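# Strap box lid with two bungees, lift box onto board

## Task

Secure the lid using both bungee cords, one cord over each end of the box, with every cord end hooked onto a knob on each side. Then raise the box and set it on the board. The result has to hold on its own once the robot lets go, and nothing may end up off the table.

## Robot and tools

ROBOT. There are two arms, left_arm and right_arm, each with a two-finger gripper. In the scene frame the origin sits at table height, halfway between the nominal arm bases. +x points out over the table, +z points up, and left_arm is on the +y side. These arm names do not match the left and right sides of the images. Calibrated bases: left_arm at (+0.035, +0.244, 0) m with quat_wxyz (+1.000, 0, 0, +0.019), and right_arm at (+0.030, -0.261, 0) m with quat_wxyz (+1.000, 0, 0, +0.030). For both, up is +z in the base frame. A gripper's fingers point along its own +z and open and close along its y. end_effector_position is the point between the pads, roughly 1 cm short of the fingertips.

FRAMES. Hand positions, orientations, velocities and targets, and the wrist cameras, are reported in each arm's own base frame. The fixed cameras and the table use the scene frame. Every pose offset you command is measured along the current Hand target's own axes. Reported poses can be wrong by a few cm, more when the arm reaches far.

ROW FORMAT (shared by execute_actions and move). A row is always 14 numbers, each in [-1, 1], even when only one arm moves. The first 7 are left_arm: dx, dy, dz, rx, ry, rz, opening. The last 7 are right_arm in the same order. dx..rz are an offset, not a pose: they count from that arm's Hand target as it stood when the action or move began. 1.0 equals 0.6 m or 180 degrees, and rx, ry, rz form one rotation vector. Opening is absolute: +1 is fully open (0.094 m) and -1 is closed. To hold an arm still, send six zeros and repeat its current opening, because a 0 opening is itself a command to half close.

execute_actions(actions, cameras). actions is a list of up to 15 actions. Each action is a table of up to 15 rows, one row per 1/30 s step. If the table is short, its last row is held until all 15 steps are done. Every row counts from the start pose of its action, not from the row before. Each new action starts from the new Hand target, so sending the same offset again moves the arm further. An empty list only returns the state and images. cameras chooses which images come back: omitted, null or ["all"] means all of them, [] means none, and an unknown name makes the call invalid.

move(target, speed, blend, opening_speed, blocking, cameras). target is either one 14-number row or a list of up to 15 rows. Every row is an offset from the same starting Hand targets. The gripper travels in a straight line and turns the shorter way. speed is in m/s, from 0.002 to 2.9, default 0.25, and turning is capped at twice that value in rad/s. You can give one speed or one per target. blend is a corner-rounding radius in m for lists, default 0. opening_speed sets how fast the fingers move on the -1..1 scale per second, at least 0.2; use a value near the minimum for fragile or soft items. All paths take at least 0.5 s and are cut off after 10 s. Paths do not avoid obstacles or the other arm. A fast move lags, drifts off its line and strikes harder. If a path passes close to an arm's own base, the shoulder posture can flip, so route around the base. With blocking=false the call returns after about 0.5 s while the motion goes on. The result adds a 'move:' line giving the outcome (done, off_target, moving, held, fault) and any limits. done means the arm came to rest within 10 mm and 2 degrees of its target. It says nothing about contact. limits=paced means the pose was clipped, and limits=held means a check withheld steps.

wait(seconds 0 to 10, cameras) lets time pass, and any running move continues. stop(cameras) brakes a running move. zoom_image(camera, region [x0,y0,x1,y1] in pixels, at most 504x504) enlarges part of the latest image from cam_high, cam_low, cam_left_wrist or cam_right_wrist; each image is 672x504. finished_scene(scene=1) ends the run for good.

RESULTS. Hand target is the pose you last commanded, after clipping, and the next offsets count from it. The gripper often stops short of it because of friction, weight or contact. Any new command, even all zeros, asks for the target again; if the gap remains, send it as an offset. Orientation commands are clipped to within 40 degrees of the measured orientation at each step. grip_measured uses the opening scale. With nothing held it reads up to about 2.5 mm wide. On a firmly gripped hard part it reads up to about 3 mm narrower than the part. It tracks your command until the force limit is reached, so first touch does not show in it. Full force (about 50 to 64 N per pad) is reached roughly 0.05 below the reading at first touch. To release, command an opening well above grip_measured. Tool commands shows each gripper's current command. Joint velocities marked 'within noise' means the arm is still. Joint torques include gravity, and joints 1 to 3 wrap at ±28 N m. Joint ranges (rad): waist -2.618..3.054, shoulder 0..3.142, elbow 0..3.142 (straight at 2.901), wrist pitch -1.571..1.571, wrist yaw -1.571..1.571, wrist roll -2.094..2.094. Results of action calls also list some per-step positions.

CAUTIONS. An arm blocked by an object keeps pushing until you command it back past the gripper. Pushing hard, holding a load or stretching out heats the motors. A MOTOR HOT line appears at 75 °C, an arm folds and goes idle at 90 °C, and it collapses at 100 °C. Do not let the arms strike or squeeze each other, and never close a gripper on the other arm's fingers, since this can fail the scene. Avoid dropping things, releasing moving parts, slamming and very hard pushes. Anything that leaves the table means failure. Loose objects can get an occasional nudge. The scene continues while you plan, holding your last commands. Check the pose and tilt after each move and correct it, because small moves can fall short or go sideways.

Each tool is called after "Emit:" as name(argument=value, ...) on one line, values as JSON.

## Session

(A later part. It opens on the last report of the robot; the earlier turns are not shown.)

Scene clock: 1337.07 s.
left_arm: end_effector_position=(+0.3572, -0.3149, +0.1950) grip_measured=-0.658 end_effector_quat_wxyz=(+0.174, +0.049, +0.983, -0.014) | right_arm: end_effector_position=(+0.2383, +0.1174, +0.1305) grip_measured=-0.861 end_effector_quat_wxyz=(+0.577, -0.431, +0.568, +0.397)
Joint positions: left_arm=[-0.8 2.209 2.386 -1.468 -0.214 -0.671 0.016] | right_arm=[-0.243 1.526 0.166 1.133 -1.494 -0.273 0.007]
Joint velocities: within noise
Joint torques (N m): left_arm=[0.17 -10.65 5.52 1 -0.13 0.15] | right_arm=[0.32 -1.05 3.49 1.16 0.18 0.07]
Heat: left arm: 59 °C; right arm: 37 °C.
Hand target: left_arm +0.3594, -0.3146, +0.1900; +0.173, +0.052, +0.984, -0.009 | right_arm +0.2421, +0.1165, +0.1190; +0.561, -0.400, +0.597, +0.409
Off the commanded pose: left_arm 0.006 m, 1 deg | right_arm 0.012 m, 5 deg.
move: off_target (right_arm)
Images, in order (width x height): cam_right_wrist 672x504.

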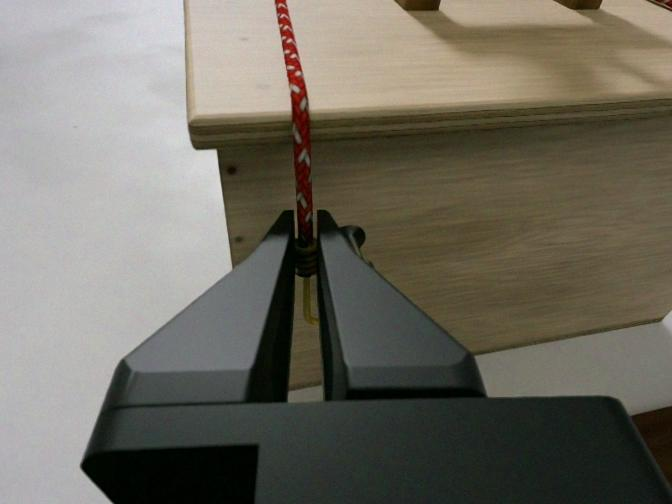

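Emit:
move(target=[0,0,0,0,0,0,-0.85,-0.001,-0.0139,0.0104,0,0,0,-0.98], speed=0.05, cameras=["cam_right_wrist"])

Emit:
zoom_image(camera="cam_right_wrist", region=[220, 180, 440, 400])

Scene clock: 1340.73 s.
left_arm: end_effector_position=(+0.3572, -0.3149, +0.1950) grip_measured=-0.658 end_effector_quat_wxyz=(+0.174, +0.049, +0.983, -0.014) | right_arm: end_effector_position=(+0.2439, +0.1206, +0.1298) grip_measured=-0.861 end_effector_quat_wxyz=(+0.574, -0.432, +0.566, +0.405)
Joint positions: left_arm=[-0.8 2.209 2.386 -1.468 -0.214 -0.671 0.016] | right_arm=[-0.222 1.592 0.183 1.233 -1.486 -0.213 0.007]
Joint velocities: within noise
Joint torques (N m): left_arm=[0.13 -10.65 5.5 0.99 -0.12 0.15] | right_arm=[0.61 -1.29 3.85 1.19 0.35 0.02]
Heat: left arm: 59 °C; right arm: 36 °C.
Hand target: left_arm +0.3594, -0.3146, +0.1900; +0.173, +0.052, +0.984, -0.009 | right_arm +0.2520, +0.1195, +0.1190; +0.561, -0.400, +0.597, +0.409
Off the commanded pose: left_arm 0.006 m, 1 deg | right_arm 0.014 m, 5 deg.
move: off_target (right_arm)
Images, in order (width x height): cam_right_wrist 672x504.

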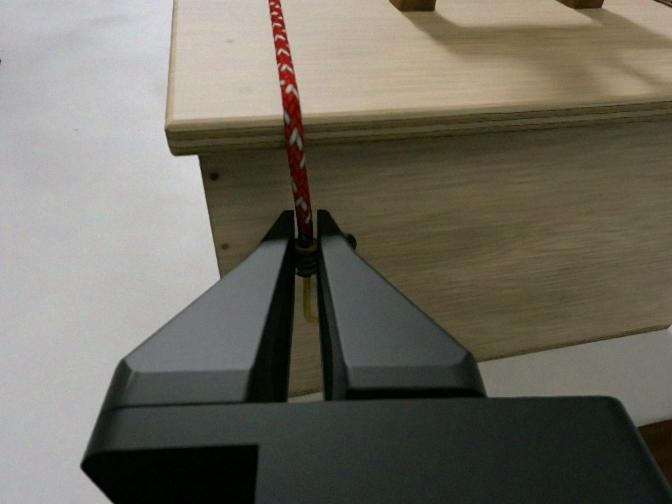

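Scaled by 2.291.

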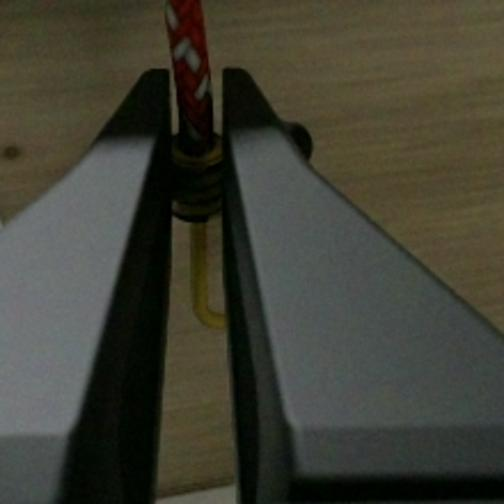

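Emit:
move(target=[0,0,0,0,0,0,-0.85,-0.0008,-0.0163,0.004,0,0,0,-0.98], speed=0.05, cameras=["cam_right_wrist"])

Emit:
zoom_image(camera="cam_right_wrist", region=[260, 200, 380, 350])

Scene clock: 1345.53 s.
left_arm: end_effector_position=(+0.3572, -0.3149, +0.1950) grip_measured=-0.658 end_effector_quat_wxyz=(+0.174, +0.048, +0.983, -0.014) | right_arm: end_effector_position=(+0.2518, +0.1203, +0.1294) grip_measured=-0.861 end_effector_quat_wxyz=(+0.572, -0.432, +0.565, +0.408)
Joint positions: left_arm=[-0.8 2.209 2.386 -1.468 -0.214 -0.671 0.016] | right_arm=[-0.215 1.643 0.212 1.282 -1.485 -0.182 0.007]
Joint velocities: within noise
Joint torques (N m): left_arm=[0.17 -10.66 5.49 0.99 -0.13 0.15] | right_arm=[0.49 -1.5 4.08 1.23 0.43 0.09]
Heat: left arm: 59 °C; right arm: 36 °C.
Hand target: left_arm +0.3594, -0.3146, +0.1900; +0.173, +0.052, +0.984, -0.009 | right_arm +0.2621, +0.1184, +0.1191; +0.561, -0.401, +0.597, +0.409
Off the commanded pose: left_arm 0.006 m, 1 deg | right_arm 0.015 m, 5 deg.
move: off_target (right_arm)
Images, in order (width x height): cam_right_wrist 672x504.

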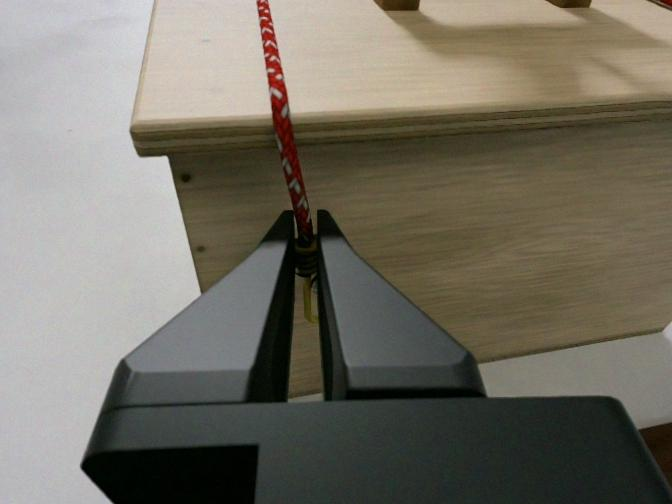

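Scaled by 3.360.

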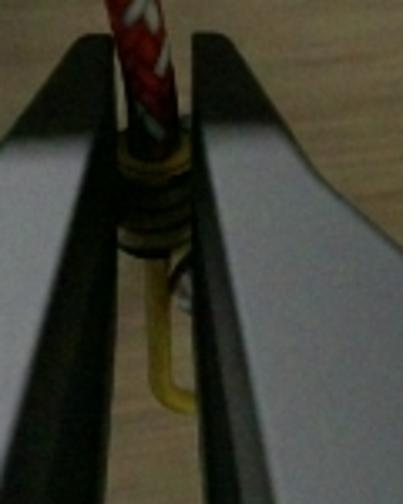

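Emit:
zoom_image(camera="cam_right_wrist", region=[285, 230, 335, 330])

Scaled by 5.040.

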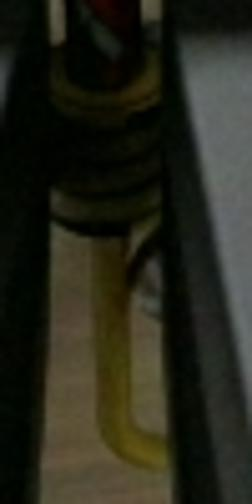

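Emit:
move(target=[0,0,0,0,0,0,-0.85,-0.0517,0.0037,0.003,0,0,0,-0.98], speed=0.05, cameras=["cam_right_wrist"])

Emit:
zoom_image(camera="cam_right_wrist", region=[270, 220, 350, 340])

Scene clock: 1354.43 s.
left_arm: end_effector_position=(+0.3572, -0.3149, +0.1950) grip_measured=-0.658 end_effector_quat_wxyz=(+0.174, +0.048, +0.983, -0.014) | right_arm: end_effector_position=(+0.2550, +0.1221, +0.1459) grip_measured=-0.861 end_effector_quat_wxyz=(+0.557, -0.397, +0.594, +0.423)
Joint positions: left_arm=[-0.8 2.209 2.386 -1.468 -0.214 -0.671 0.016] | right_arm=[-0.2 1.485 0.227 1.093 -1.436 -0.103 0.007]
Joint velocities: within noise
Joint torques (N m): left_arm=[0.16 -10.67 5.5 0.99 -0.12 0.15] | right_arm=[0.65 -4.96 6.48 1.44 0.1 -0.18]
Heat: left arm: 60 °C; right arm: 36 °C.
Hand target: left_arm +0.3594, -0.3146, +0.1900; +0.173, +0.052, +0.984, -0.009 | right_arm +0.2621, +0.1214, +0.1500; +0.561, -0.400, +0.597, +0.409
Off the commanded pose: left_arm 0.006 m, 1 deg | right_arm 0.008 m, 2 deg.
move: done
Images, in order (width x height): cam_right_wrist 672x504.

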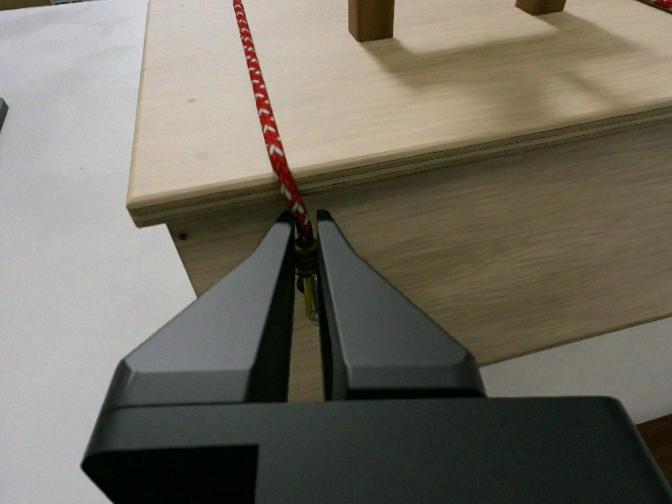

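Scaled by 4.200.

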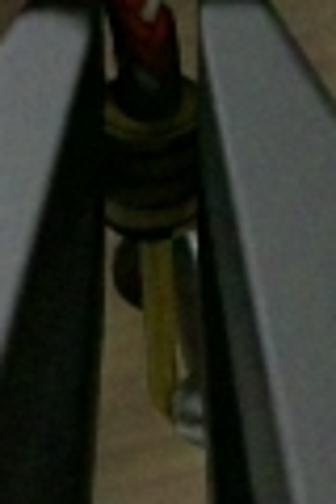

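Emit:
move(target=[0,0,0,0,0,0,-0.85,-0.0125,0.0024,-0.001,0,0,-0.006,-0.98], speed=0.05, cameras=["cam_right_wrist"])

Emit:
zoom_image(camera="cam_right_wrist", region=[270, 220, 350, 340])

Scene clock: 1359.43 s.
left_arm: end_effector_position=(+0.3572, -0.3149, +0.1950) grip_measured=-0.658 end_effector_quat_wxyz=(+0.174, +0.048, +0.983, -0.014) | right_arm: end_effector_position=(+0.2545, +0.1218, +0.1466) grip_measured=-0.861 end_effector_quat_wxyz=(+0.552, -0.389, +0.605, +0.421)
Joint positions: left_arm=[-0.8 2.209 2.386 -1.468 -0.214 -0.671 0.016] | right_arm=[-0.2 1.418 0.235 0.944 -1.419 -0.157 0.007]
Joint velocities: within noise
Joint torques (N m): left_arm=[0.17 -10.65 5.49 0.99 -0.12 0.15] | right_arm=[0.62 -5.35 7.65 1.74 -0.11 -0.18]
Heat: left arm: 60 °C; right arm: 36 °C.
Hand target: left_arm +0.3594, -0.3146, +0.1900; +0.173, +0.052, +0.984, -0.009 | right_arm +0.2610, +0.1215, +0.1576; +0.565, -0.406, +0.594, +0.404
Off the commanded pose: left_arm 0.006 m, 1 deg | right_arm 0.013 m, 3 deg.
move: off_target (right_arm)
Images, in order (width x height): cam_right_wrist 672x504.

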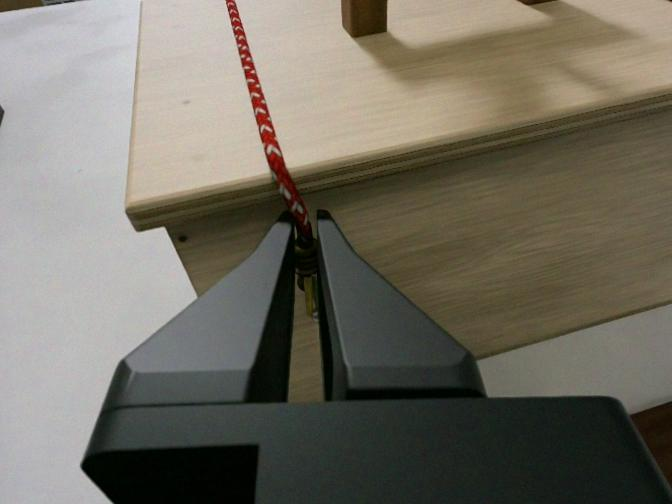

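Scaled by 4.200.

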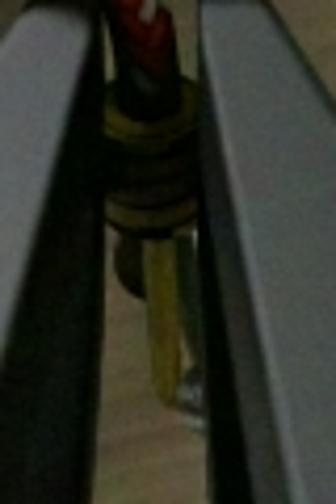

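Emit:
move(target=[0,0,0,0,0,0,-0.85,0,0,0,0,0,0,-0.7], opening_speed=0.25, cameras=["cam_right_wrist","cam_left_wrist"])

Emit:
zoom_image(camera="cam_right_wrist", region=[250, 200, 370, 350])

Scene clock: 1365.87 s.
left_arm: end_effector_position=(+0.3572, -0.3149, +0.1950) grip_measured=-0.658 end_effector_quat_wxyz=(+0.174, +0.048, +0.983, -0.014) | right_arm: end_effector_position=(+0.2543, +0.1218, +0.1465) grip_measured=-0.703 end_effector_quat_wxyz=(+0.551, -0.389, +0.606, +0.421)
Joint positions: left_arm=[-0.8 2.209 2.386 -1.468 -0.214 -0.671 0.016] | right_arm=[-0.2 1.409 0.239 0.915 -1.419 -0.171 0.014]
Joint velocities: within noise
Joint torques (N m): left_arm=[0.14 -10.65 5.48 0.99 -0.12 0.15] | right_arm=[0.61 -5.31 7.73 1.7 -0.13 -0.2]
Heat: left arm: 61 °C; right arm: 37 °C.
Hand target: left_arm +0.3594, -0.3146, +0.1900; +0.173, +0.052, +0.984, -0.009 | right_arm +0.2609, +0.1215, +0.1576; +0.565, -0.406, +0.594, +0.404
Off the commanded pose: left_arm 0.006 m, 1 deg | right_arm 0.013 m, 4 deg.
move: off_target (right_arm)
Images, in order (width x height): cam_left_wrist 672x504, cam_right_wrist 672x504.

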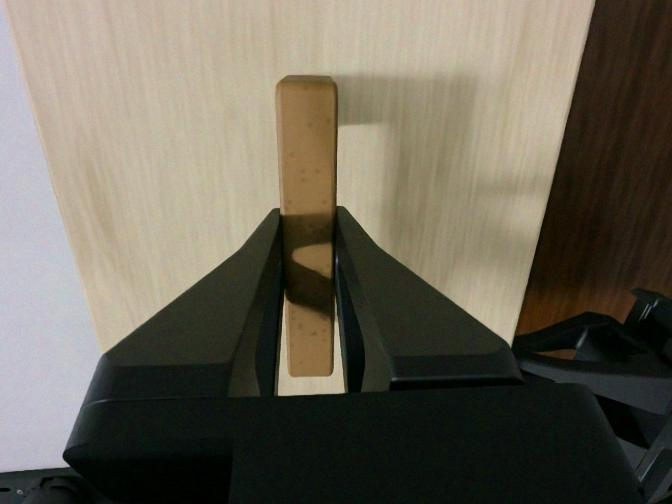

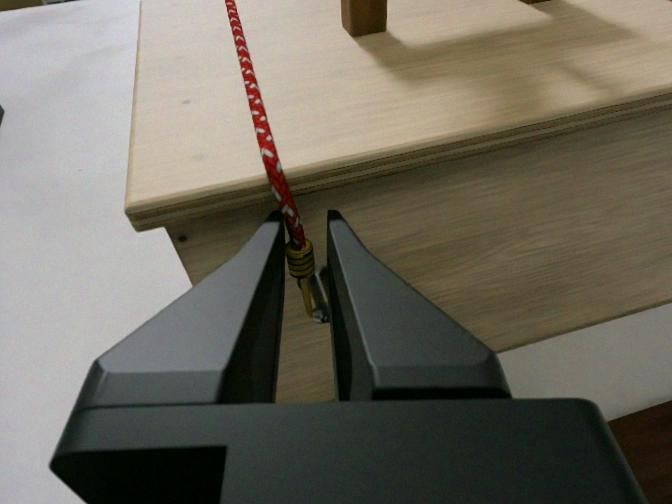

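Scaled by 3.360.

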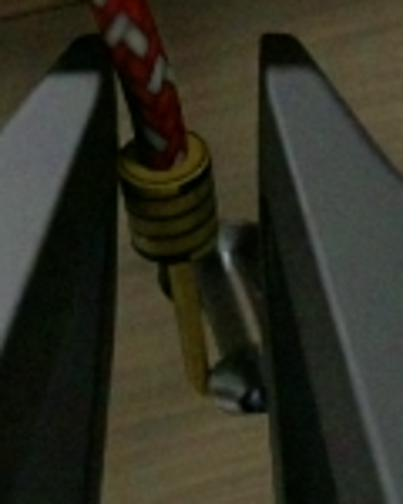

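Emit:
move(target=[[0,0,0,0,0,0,-0.85,0,0,0,0,0,0,-0.6],[0,0,0,0,0,0,-0.85,0.016,0.0098,-0.086,0,0,0,-0.6]], speed=0.08, opening_speed=0.4, cameras=["cam_right_wrist","cam_high","cam_low"])

Emit:
zoom_image(camera="cam_right_wrist", region=[250, 120, 430, 300])

Scene clock: 1371.50 s.
left_arm: end_effector_position=(+0.3572, -0.3149, +0.1950) grip_measured=-0.658 end_effector_quat_wxyz=(+0.174, +0.048, +0.983, -0.014) | right_arm: end_effector_position=(+0.2419, +0.0754, +0.1500) grip_measured=-0.603 end_effector_quat_wxyz=(+0.594, -0.362, +0.610, +0.378)
Joint positions: left_arm=[-0.8 2.209 2.386 -1.468 -0.214 -0.671 0.016] | right_arm=[-0.443 1.311 0.181 0.836 -1.544 -0.263 0.019]
Joint velocities: within noise
Joint torques (N m): left_arm=[0.14 -10.65 5.49 0.99 -0.12 0.15] | right_arm=[-0.34 -4.18 4.14 1.55 -0.32 -0.19]
Heat: left arm: 61 °C; right arm: 37 °C.
Hand target: left_arm +0.3594, -0.3146, +0.1900; +0.173, +0.052, +0.984, -0.009 | right_arm +0.2374, +0.0749, +0.1499; +0.565, -0.406, +0.594, +0.404
Off the commanded pose: left_arm 0.006 m, 1 deg | right_arm 0.004 m, 7 deg.
joint sent to its limit (right arm) — joint 5 (wrist yaw), lower limit. The joint targets are off in orientation, not in position.
move: off_target (right_arm)
Images, in order (width x height): cam_high 672x504, cam_low 672x504, cam_right_wrist 672x504.

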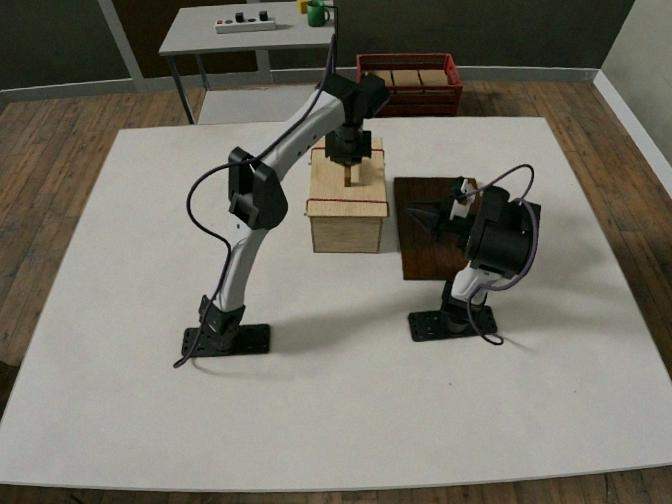

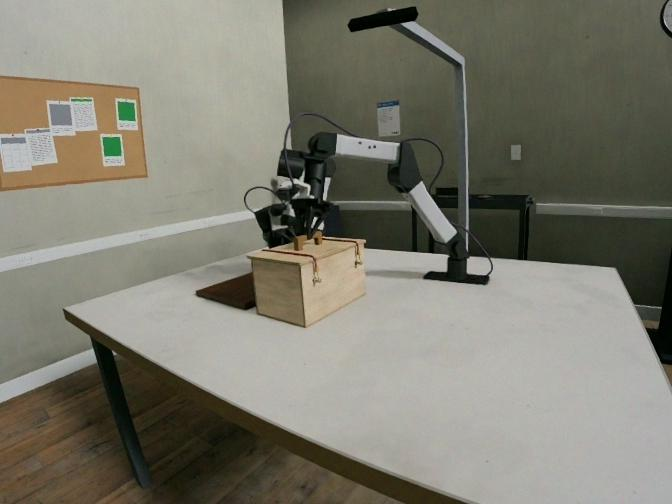

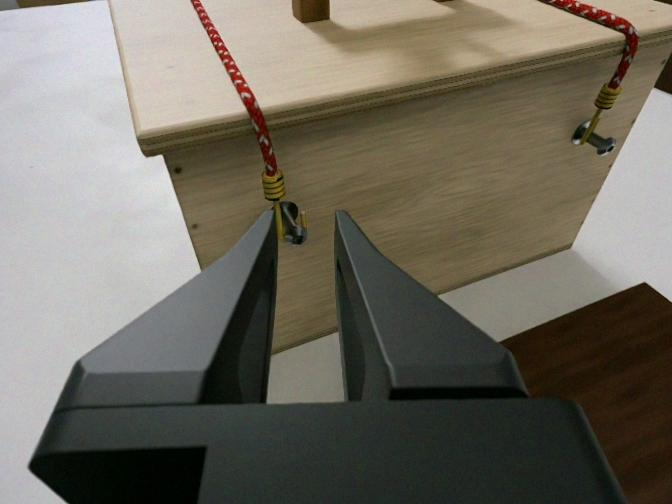

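Scaled by 2.800.

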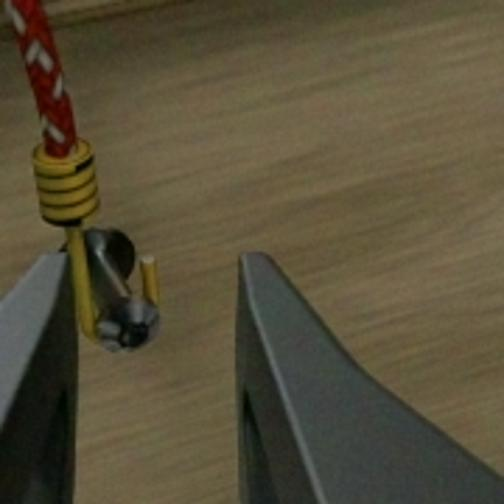

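Emit:
move(target=[[0,0,0,0,0,0,0.0,-0.097,0.0077,-0.0853,0,0,0,-0.6],[0,0,-0.133,0,0,0,0.0,-0.2135,-0.0568,-0.1272,0.1983,0.0989,0.0831,-0.2],[0.2312,0.464,-0.1905,0,0,0,0.0,-0.3143,-0.1202,-0.151,0.3966,0.1978,0.1662,0.0]], speed=[0.12,0.25,0.3], blend=[0,0.02,0], cameras=["cam_high","cam_low","cam_left_wrist","cam_right_wrist"])

Scene clock: 1401.97 s.
left_arm: end_effector_position=(+0.2241, -0.0198, +0.2543) grip_measured=-0.003 end_effector_quat_wxyz=(+0.182, +0.050, +0.982, -0.006) | right_arm: end_effector_position=(+0.2783, -0.0307, +0.3319) grip_measured=-0.003 end_effector_quat_wxyz=(+0.376, +0.044, +0.926, -0.019)
Joint positions: left_arm=[-0.091 1.176 1.462 -1.49 -0.003 0.011 0.047] | right_arm=[-0.118 1.139 1.561 -1.221 -0.014 -0.017 0.047]
Joint velocities: within noise
Joint torques (N m): left_arm=[0.53 -2.41 4.96 1.02 0.22 0.15] | right_arm=[0.83 -1.21 9.06 1.86 0.03 0.06]
Heat: left arm: 61 °C; right arm: 36 °C.
Hand target: left_arm +0.2204, -0.0198, +0.2499; +0.173, +0.052, +0.984, -0.009 | right_arm +0.2800, -0.0303, +0.3400; +0.382, +0.049, +0.922, -0.020
Off the commanded pose: left_arm 0.006 m, 1 deg | right_arm 0.008 m, 1 deg.
move: done; blend cut to 0 m at target 2

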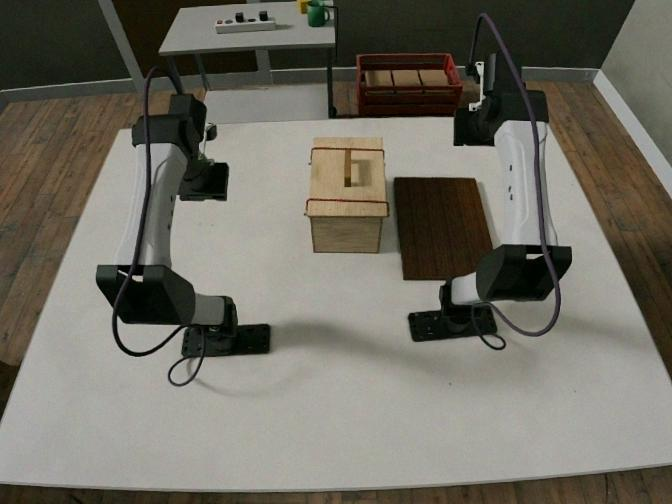

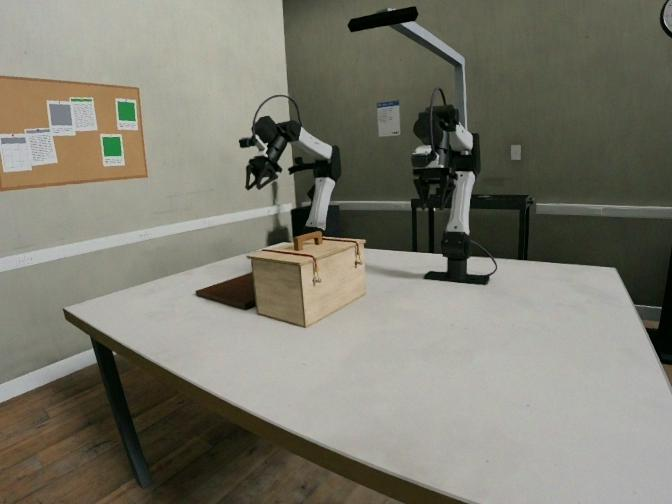

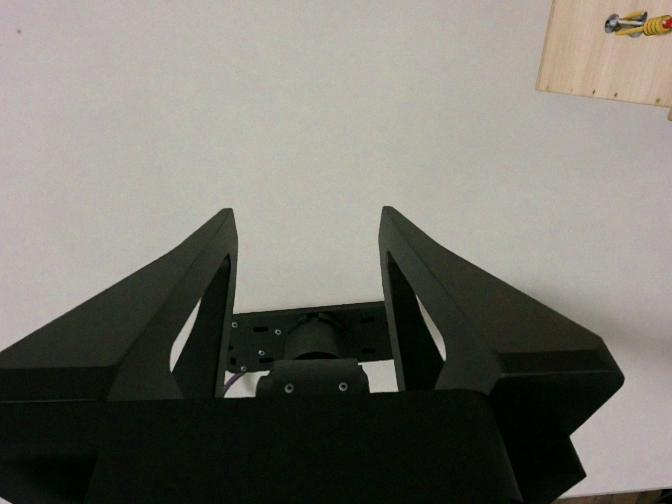

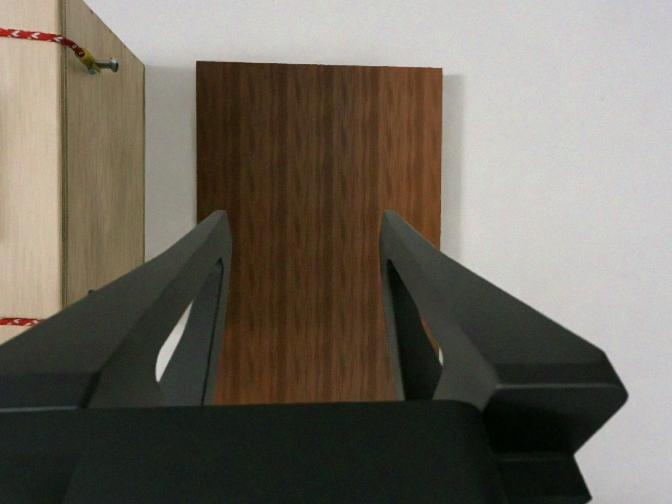

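Emit:
move(target=[0,0,0,0,0,0,0.0,0.065,0.4047,0.159,0,0.1277,-0.0004,0.0], speed=0.25, cameras=["cam_high","cam_right_wrist"])

Scene clock: 1413.83 s.
left_arm: end_effector_position=(+0.2240, -0.0198, +0.2543) grip_measured=-0.003 end_effector_quat_wxyz=(+0.182, +0.050, +0.982, -0.006) | right_arm: end_effector_position=(+0.3427, +0.2035, +0.2428) grip_measured=-0.003 end_effector_quat_wxyz=(+0.191, +0.044, +0.980, -0.016)
Joint positions: left_arm=[-0.091 1.176 1.462 -1.49 -0.003 0.011 0.047] | right_arm=[0.65 1.886 2.092 -1.495 0.268 0.702 0.047]
Joint velocities: within noise
Joint torques (N m): left_arm=[0.55 -2.4 4.94 1.02 0.23 0.15] | right_arm=[0.27 -7.62 9.01 0.94 0.06 0.1]
Heat: left arm: 54 °C; right arm: 37 °C.
Hand target: left_arm +0.2204, -0.0199, +0.2499; +0.173, +0.052, +0.984, -0.009 | right_arm +0.3451, +0.2071, +0.2452; +0.191, +0.051, +0.980, -0.010
Off the commanded pose: left_arm 0.006 m, 1 deg | right_arm 0.005 m, 1 deg.
move: done
Images, in order (width x height): cam_high 672x504, cam_right_wrist 672x504.

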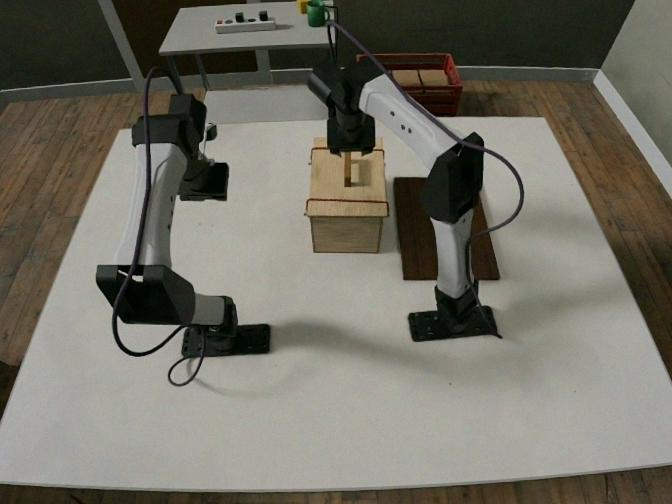

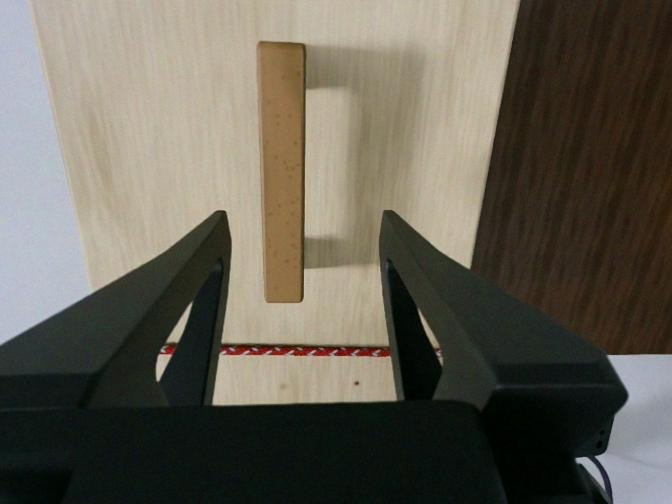

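Emit:
move(target=[[0,0,0,0,0,0,0.0,0.0167,0.0113,0.098,0,0,0,0.0],[0,0,0,0,0,0,0.0,0.0167,0.0113,0.098,0,0,0,-0.9]], speed=0.08, opening_speed=1.0, cameras=["cam_right_wrist","cam_low"])

Scene clock: 1419.60 s.
left_arm: end_effector_position=(+0.2240, -0.0199, +0.2543) grip_measured=-0.003 end_effector_quat_wxyz=(+0.182, +0.050, +0.982, -0.006) | right_arm: end_effector_position=(+0.3580, +0.2126, +0.1861) grip_measured=-0.678 end_effector_quat_wxyz=(+0.188, +0.050, +0.981, -0.017)
Joint positions: left_arm=[-0.091 1.176 1.462 -1.49 -0.003 0.011 0.047] | right_arm=[0.644 1.886 1.856 -1.264 0.265 0.709 0.015]
Joint velocities: within noise
Joint torques (N m): left_arm=[0.54 -2.4 4.94 1.03 0.23 0.15] | right_arm=[-0.09 -10.78 5.52 1.18 0.05 -0.08]
Heat: left arm: 52 °C; right arm: 37 °C.
Hand target: left_arm +0.2204, -0.0198, +0.2499; +0.173, +0.052, +0.984, -0.009 | right_arm +0.3585, +0.2126, +0.1869; +0.191, +0.051, +0.980, -0.010
Off the commanded pose: left_arm 0.006 m, 1 deg | right_arm 0.001 m, 1 deg.
move: done
Images, in order (width x height): cam_low 672x504, cam_right_wrist 672x504.

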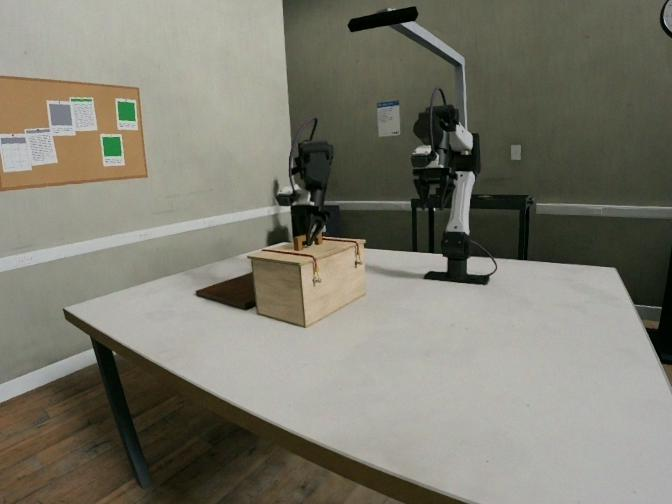

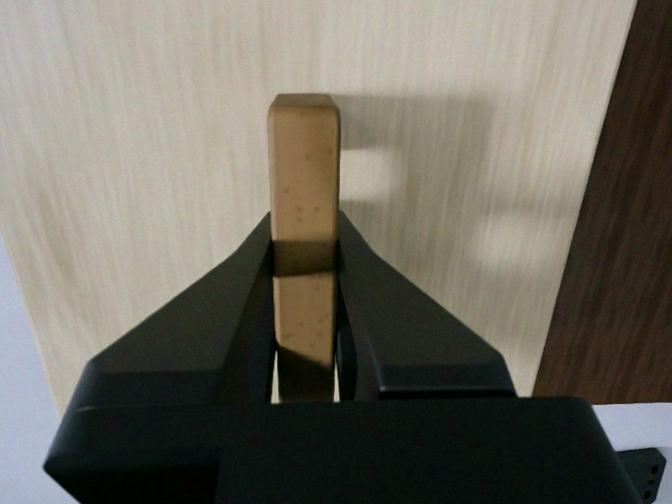

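Emit:
move(target=[0,0,0,0,0,0,0.0,-0.0312,0,-0.0773,0,0,0,-0.98], speed=0.05, cameras=["cam_right_wrist","cam_low","cam_high"])

Scene clock: 1422.67 s.
left_arm: end_effector_position=(+0.2240, -0.0199, +0.2543) grip_measured=-0.003 end_effector_quat_wxyz=(+0.182, +0.050, +0.982, -0.006) | right_arm: end_effector_position=(+0.3437, +0.2071, +0.2098) grip_measured=-0.678 end_effector_quat_wxyz=(+0.145, +0.043, +0.988, -0.036)
Joint positions: left_arm=[-0.091 1.176 1.462 -1.49 -0.003 0.011 0.047] | right_arm=[0.644 1.955 2.074 -1.506 0.239 0.709 0.015]
Joint velocities: within noise
Joint torques (N m): left_arm=[0.54 -2.39 4.94 1.02 0.23 0.15] | right_arm=[-0.02 -11.33 12.37 1.07 0.28 -0.06]
Heat: left arm: 51 °C; right arm: 38 °C.
Hand target: left_arm +0.2204, -0.0198, +0.2499; +0.173, +0.052, +0.984, -0.009 | right_arm +0.3584, +0.2126, +0.2370; +0.191, +0.051, +0.980, -0.010
Off the commanded pose: left_arm 0.006 m, 1 deg | right_arm 0.031 m, 6 deg.
move: off_target (right_arm)
Images, in order (width x height): cam_high 672x504, cam_low 672x504, cam_right_wrist 672x504.

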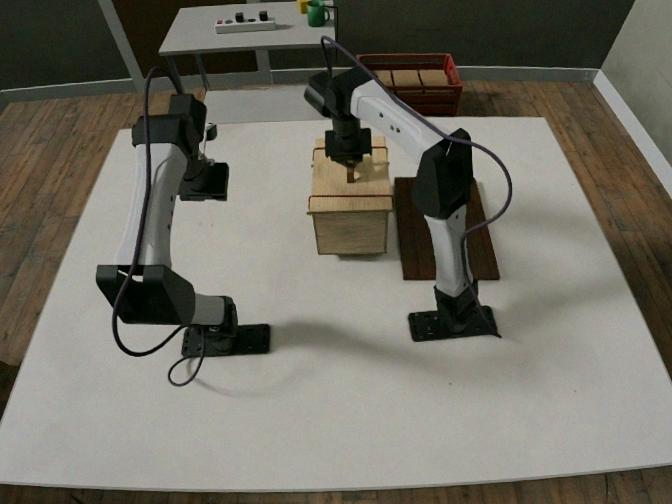

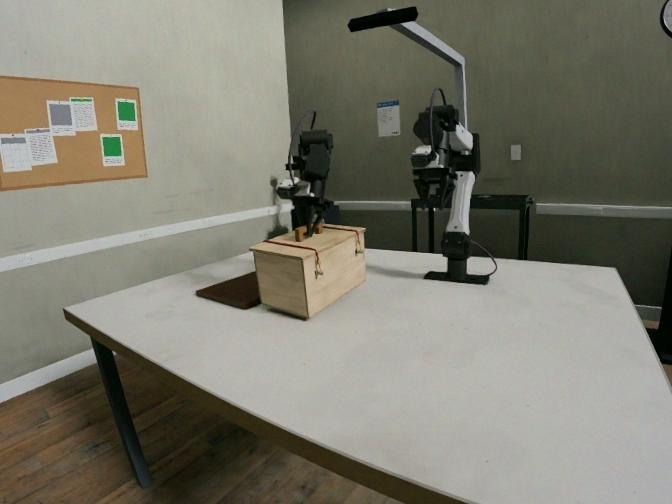

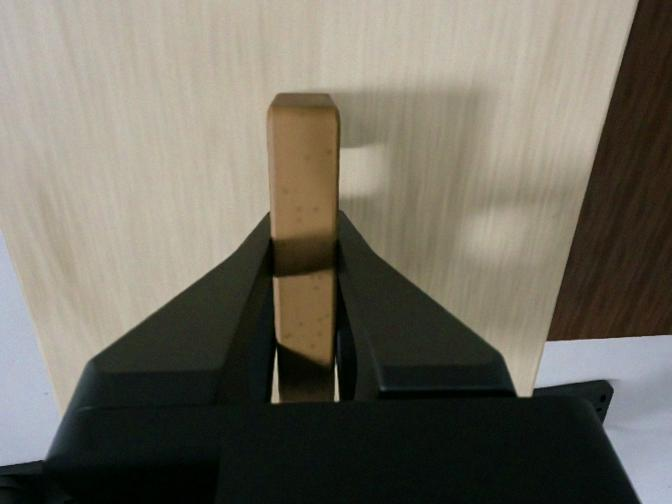

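Emit:
move(target=[0,0,0,0,0,0,0.0,-0.0288,0.0015,-0.0512,0,-0.03,0.0139,-0.98], speed=0.06, cameras=["cam_right_wrist","cam_low","cam_high"])

Scene clock: 1432.70 s.
left_arm: end_effector_position=(+0.2240, -0.0199, +0.2543) grip_measured=-0.003 end_effector_quat_wxyz=(+0.182, +0.050, +0.982, -0.006) | right_arm: end_effector_position=(+0.3470, +0.2065, +0.2414) grip_measured=-0.678 end_effector_quat_wxyz=(+0.177, +0.058, +0.982, -0.033)
Joint positions: left_arm=[-0.091 1.176 1.462 -1.49 -0.003 0.011 0.047] | right_arm=[0.655 1.97 2.214 -1.582 0.281 0.74 0.015]
Joint velocities: within noise
Joint torques (N m): left_arm=[0.55 -2.41 4.93 1.03 0.23 0.15] | right_arm=[0.81 -11.32 12.23 1.31 0.56 0.04]
Heat: left arm: 49 °C; right arm: 42 °C.
Hand target: left_arm +0.2204, -0.0198, +0.2499; +0.173, +0.052, +0.984, -0.009 | right_arm +0.3630, +0.2130, +0.2717; +0.237, +0.072, +0.969, -0.008
Off the commanded pose: left_arm 0.006 m, 1 deg | right_arm 0.035 m, 8 deg.
move: off_target (right_arm)
Images, in order (width x height): cam_high 672x504, cam_low 672x504, cam_right_wrist 672x504.

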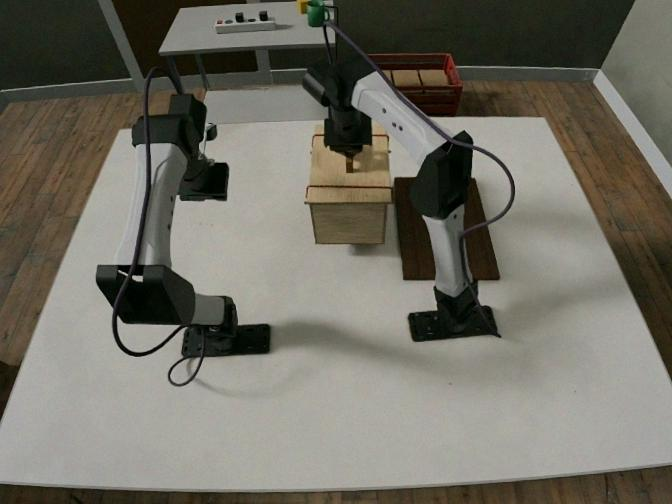

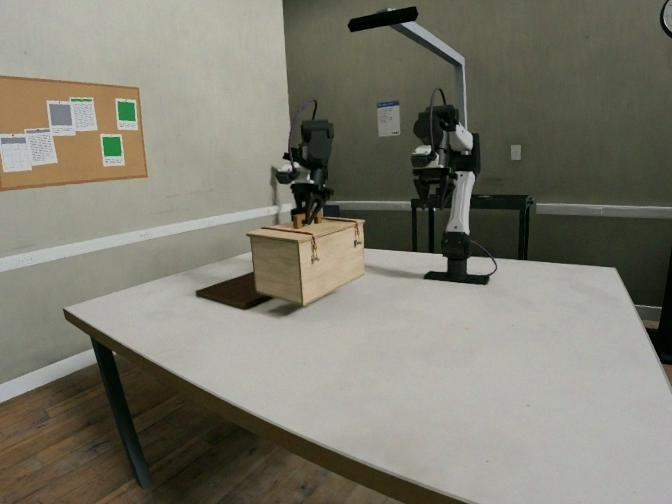

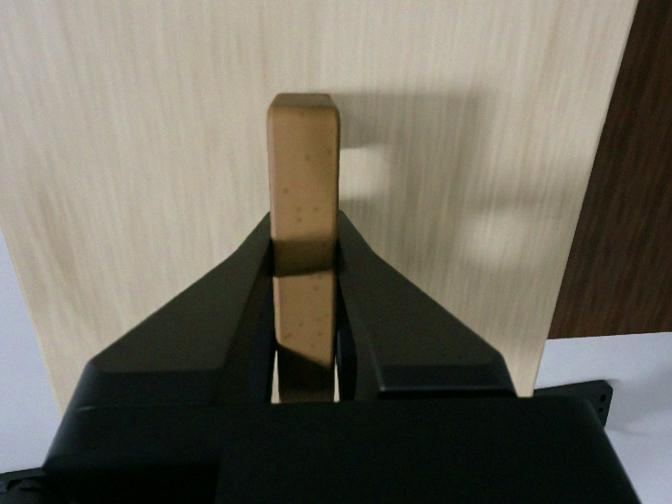

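Emit:
move(target=[0,0,0,0,0,0,0.0,0.0048,-0.4508,-0.018,-0.0017,0.0024,-0.0162,-0.98], speed=0.15, cameras=["cam_right_wrist","cam_low","cam_high","cam_left_wrist"])

Scene clock: 1440.40 s.
left_arm: end_effector_position=(+0.2240, -0.0199, +0.2543) grip_measured=-0.003 end_effector_quat_wxyz=(+0.182, +0.050, +0.982, -0.006) | right_arm: end_effector_position=(+0.3061, -0.0543, +0.2453) grip_measured=-0.678 end_effector_quat_wxyz=(+0.158, +0.053, +0.986, -0.010)
Joint positions: left_arm=[-0.091 1.176 1.462 -1.49 -0.003 0.011 0.047] | right_arm=[-0.188 1.509 1.685 -1.43 -0.022 -0.076 0.015]
Joint velocities: within noise
Joint torques (N m): left_arm=[0.54 -2.4 4.94 1.03 0.22 0.15] | right_arm=[0.02 -12.29 7.73 1.88 -0.26 -0.14]
Heat: left arm: 47 °C; right arm: 43 °C.
Hand target: left_arm +0.2204, -0.0198, +0.2499; +0.173, +0.052, +0.984, -0.009 | right_arm +0.3169, -0.0538, +0.2751; +0.233, +0.046, +0.971, -0.011
Off the commanded pose: left_arm 0.006 m, 1 deg | right_arm 0.032 m, 9 deg.
move: off_target (right_arm)

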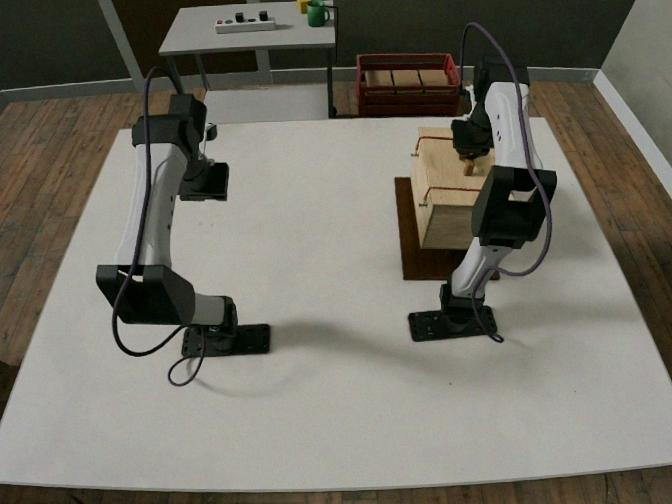

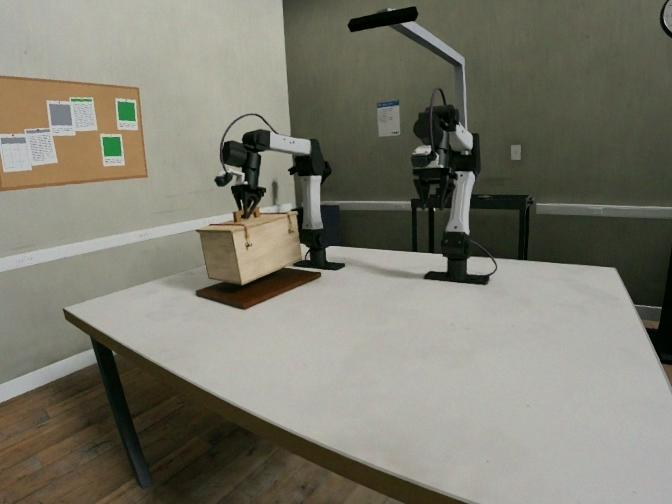

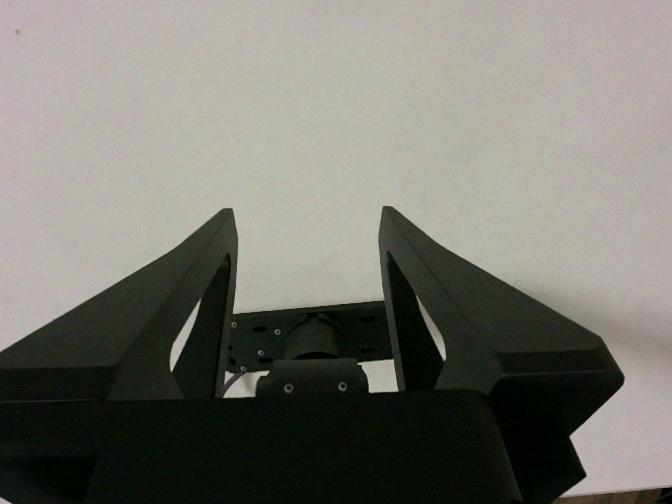

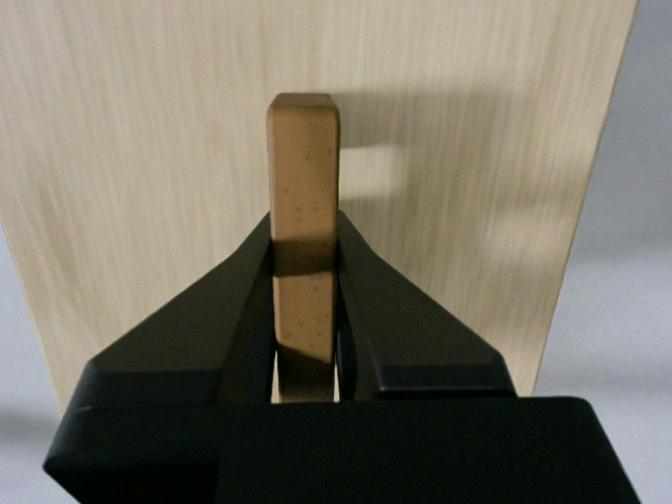

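Emit:
move(target=[0,0,0,0,0,0,0.0,0.013,0.0095,0.0308,-0.003,-0.0167,-0.0059,-0.98], speed=0.05, cameras=["cam_right_wrist","cam_low","cam_high"])

Emit:
zoom_image(camera="cam_low", region=[180, 180, 340, 320])

Emit:
zoom_image(camera="cam_high", region=[370, 110, 540, 300])

Scene clock: 1452.33 s.
left_arm: end_effector_position=(+0.2240, -0.0199, +0.2543) grip_measured=-0.003 end_effector_quat_wxyz=(+0.182, +0.050, +0.982, -0.006) | right_arm: end_effector_position=(+0.3021, -0.0514, +0.2238) grip_measured=-0.678 end_effector_quat_wxyz=(+0.177, +0.048, +0.983, -0.010)
Joint positions: left_arm=[-0.091 1.176 1.462 -1.49 -0.003 0.011 0.047] | right_arm=[-0.185 1.425 1.506 -1.297 -0.028 -0.082 0.015]
Joint velocities: within noise
Joint torques (N m): left_arm=[0.54 -2.37 4.96 1.02 0.23 0.15] | right_arm=[0.8 -11.55 8.16 2.1 -0.29 -0.13]
Heat: left arm: 46 °C; right arm: 42 °C.
Hand target: left_arm +0.2204, -0.0198, +0.2499; +0.173, +0.052, +0.984, -0.009 | right_arm +0.3188, -0.0482, +0.2551; +0.259, +0.036, +0.965, -0.010
Off the commanded pose: left_arm 0.006 m, 1 deg | right_arm 0.036 m, 10 deg.
move: off_target (right_arm)
Images, in order (width x height): cam_high 672x504, cam_low 672x504, cam_right_wrist 672x504.

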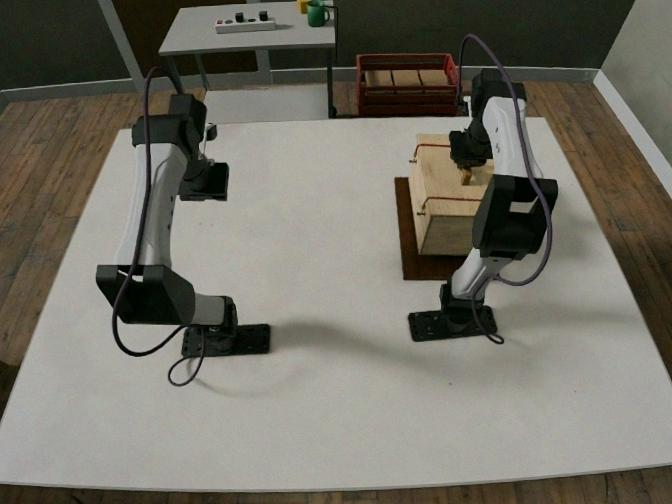

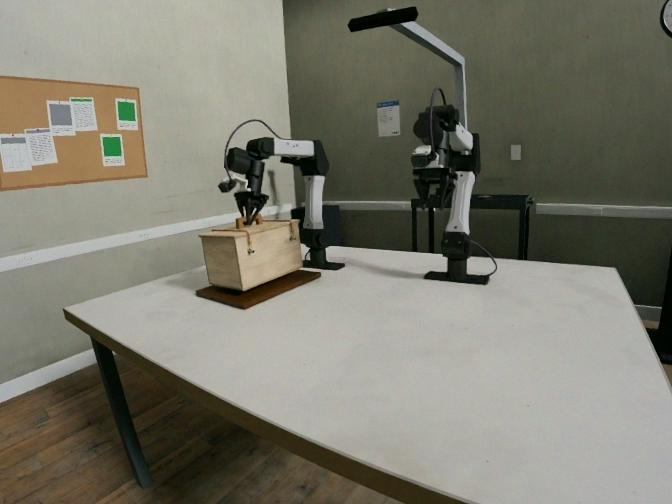

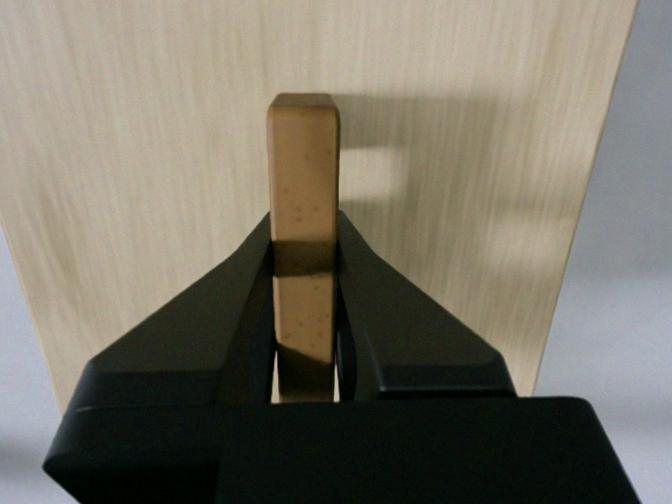

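Scaled by 3.150.

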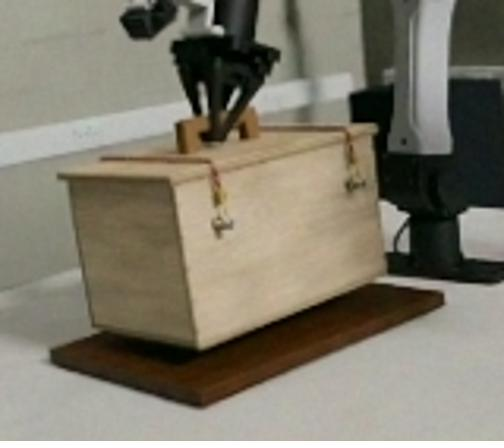

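Scaled by 2.653.

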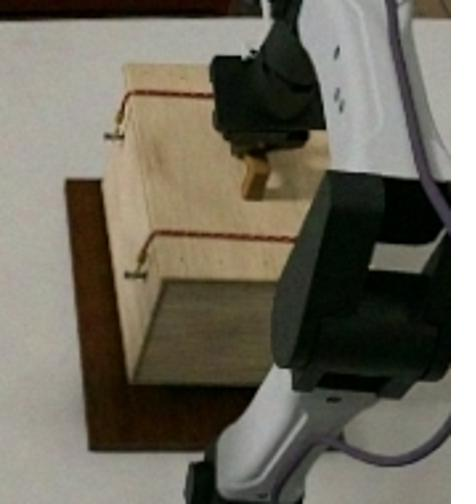

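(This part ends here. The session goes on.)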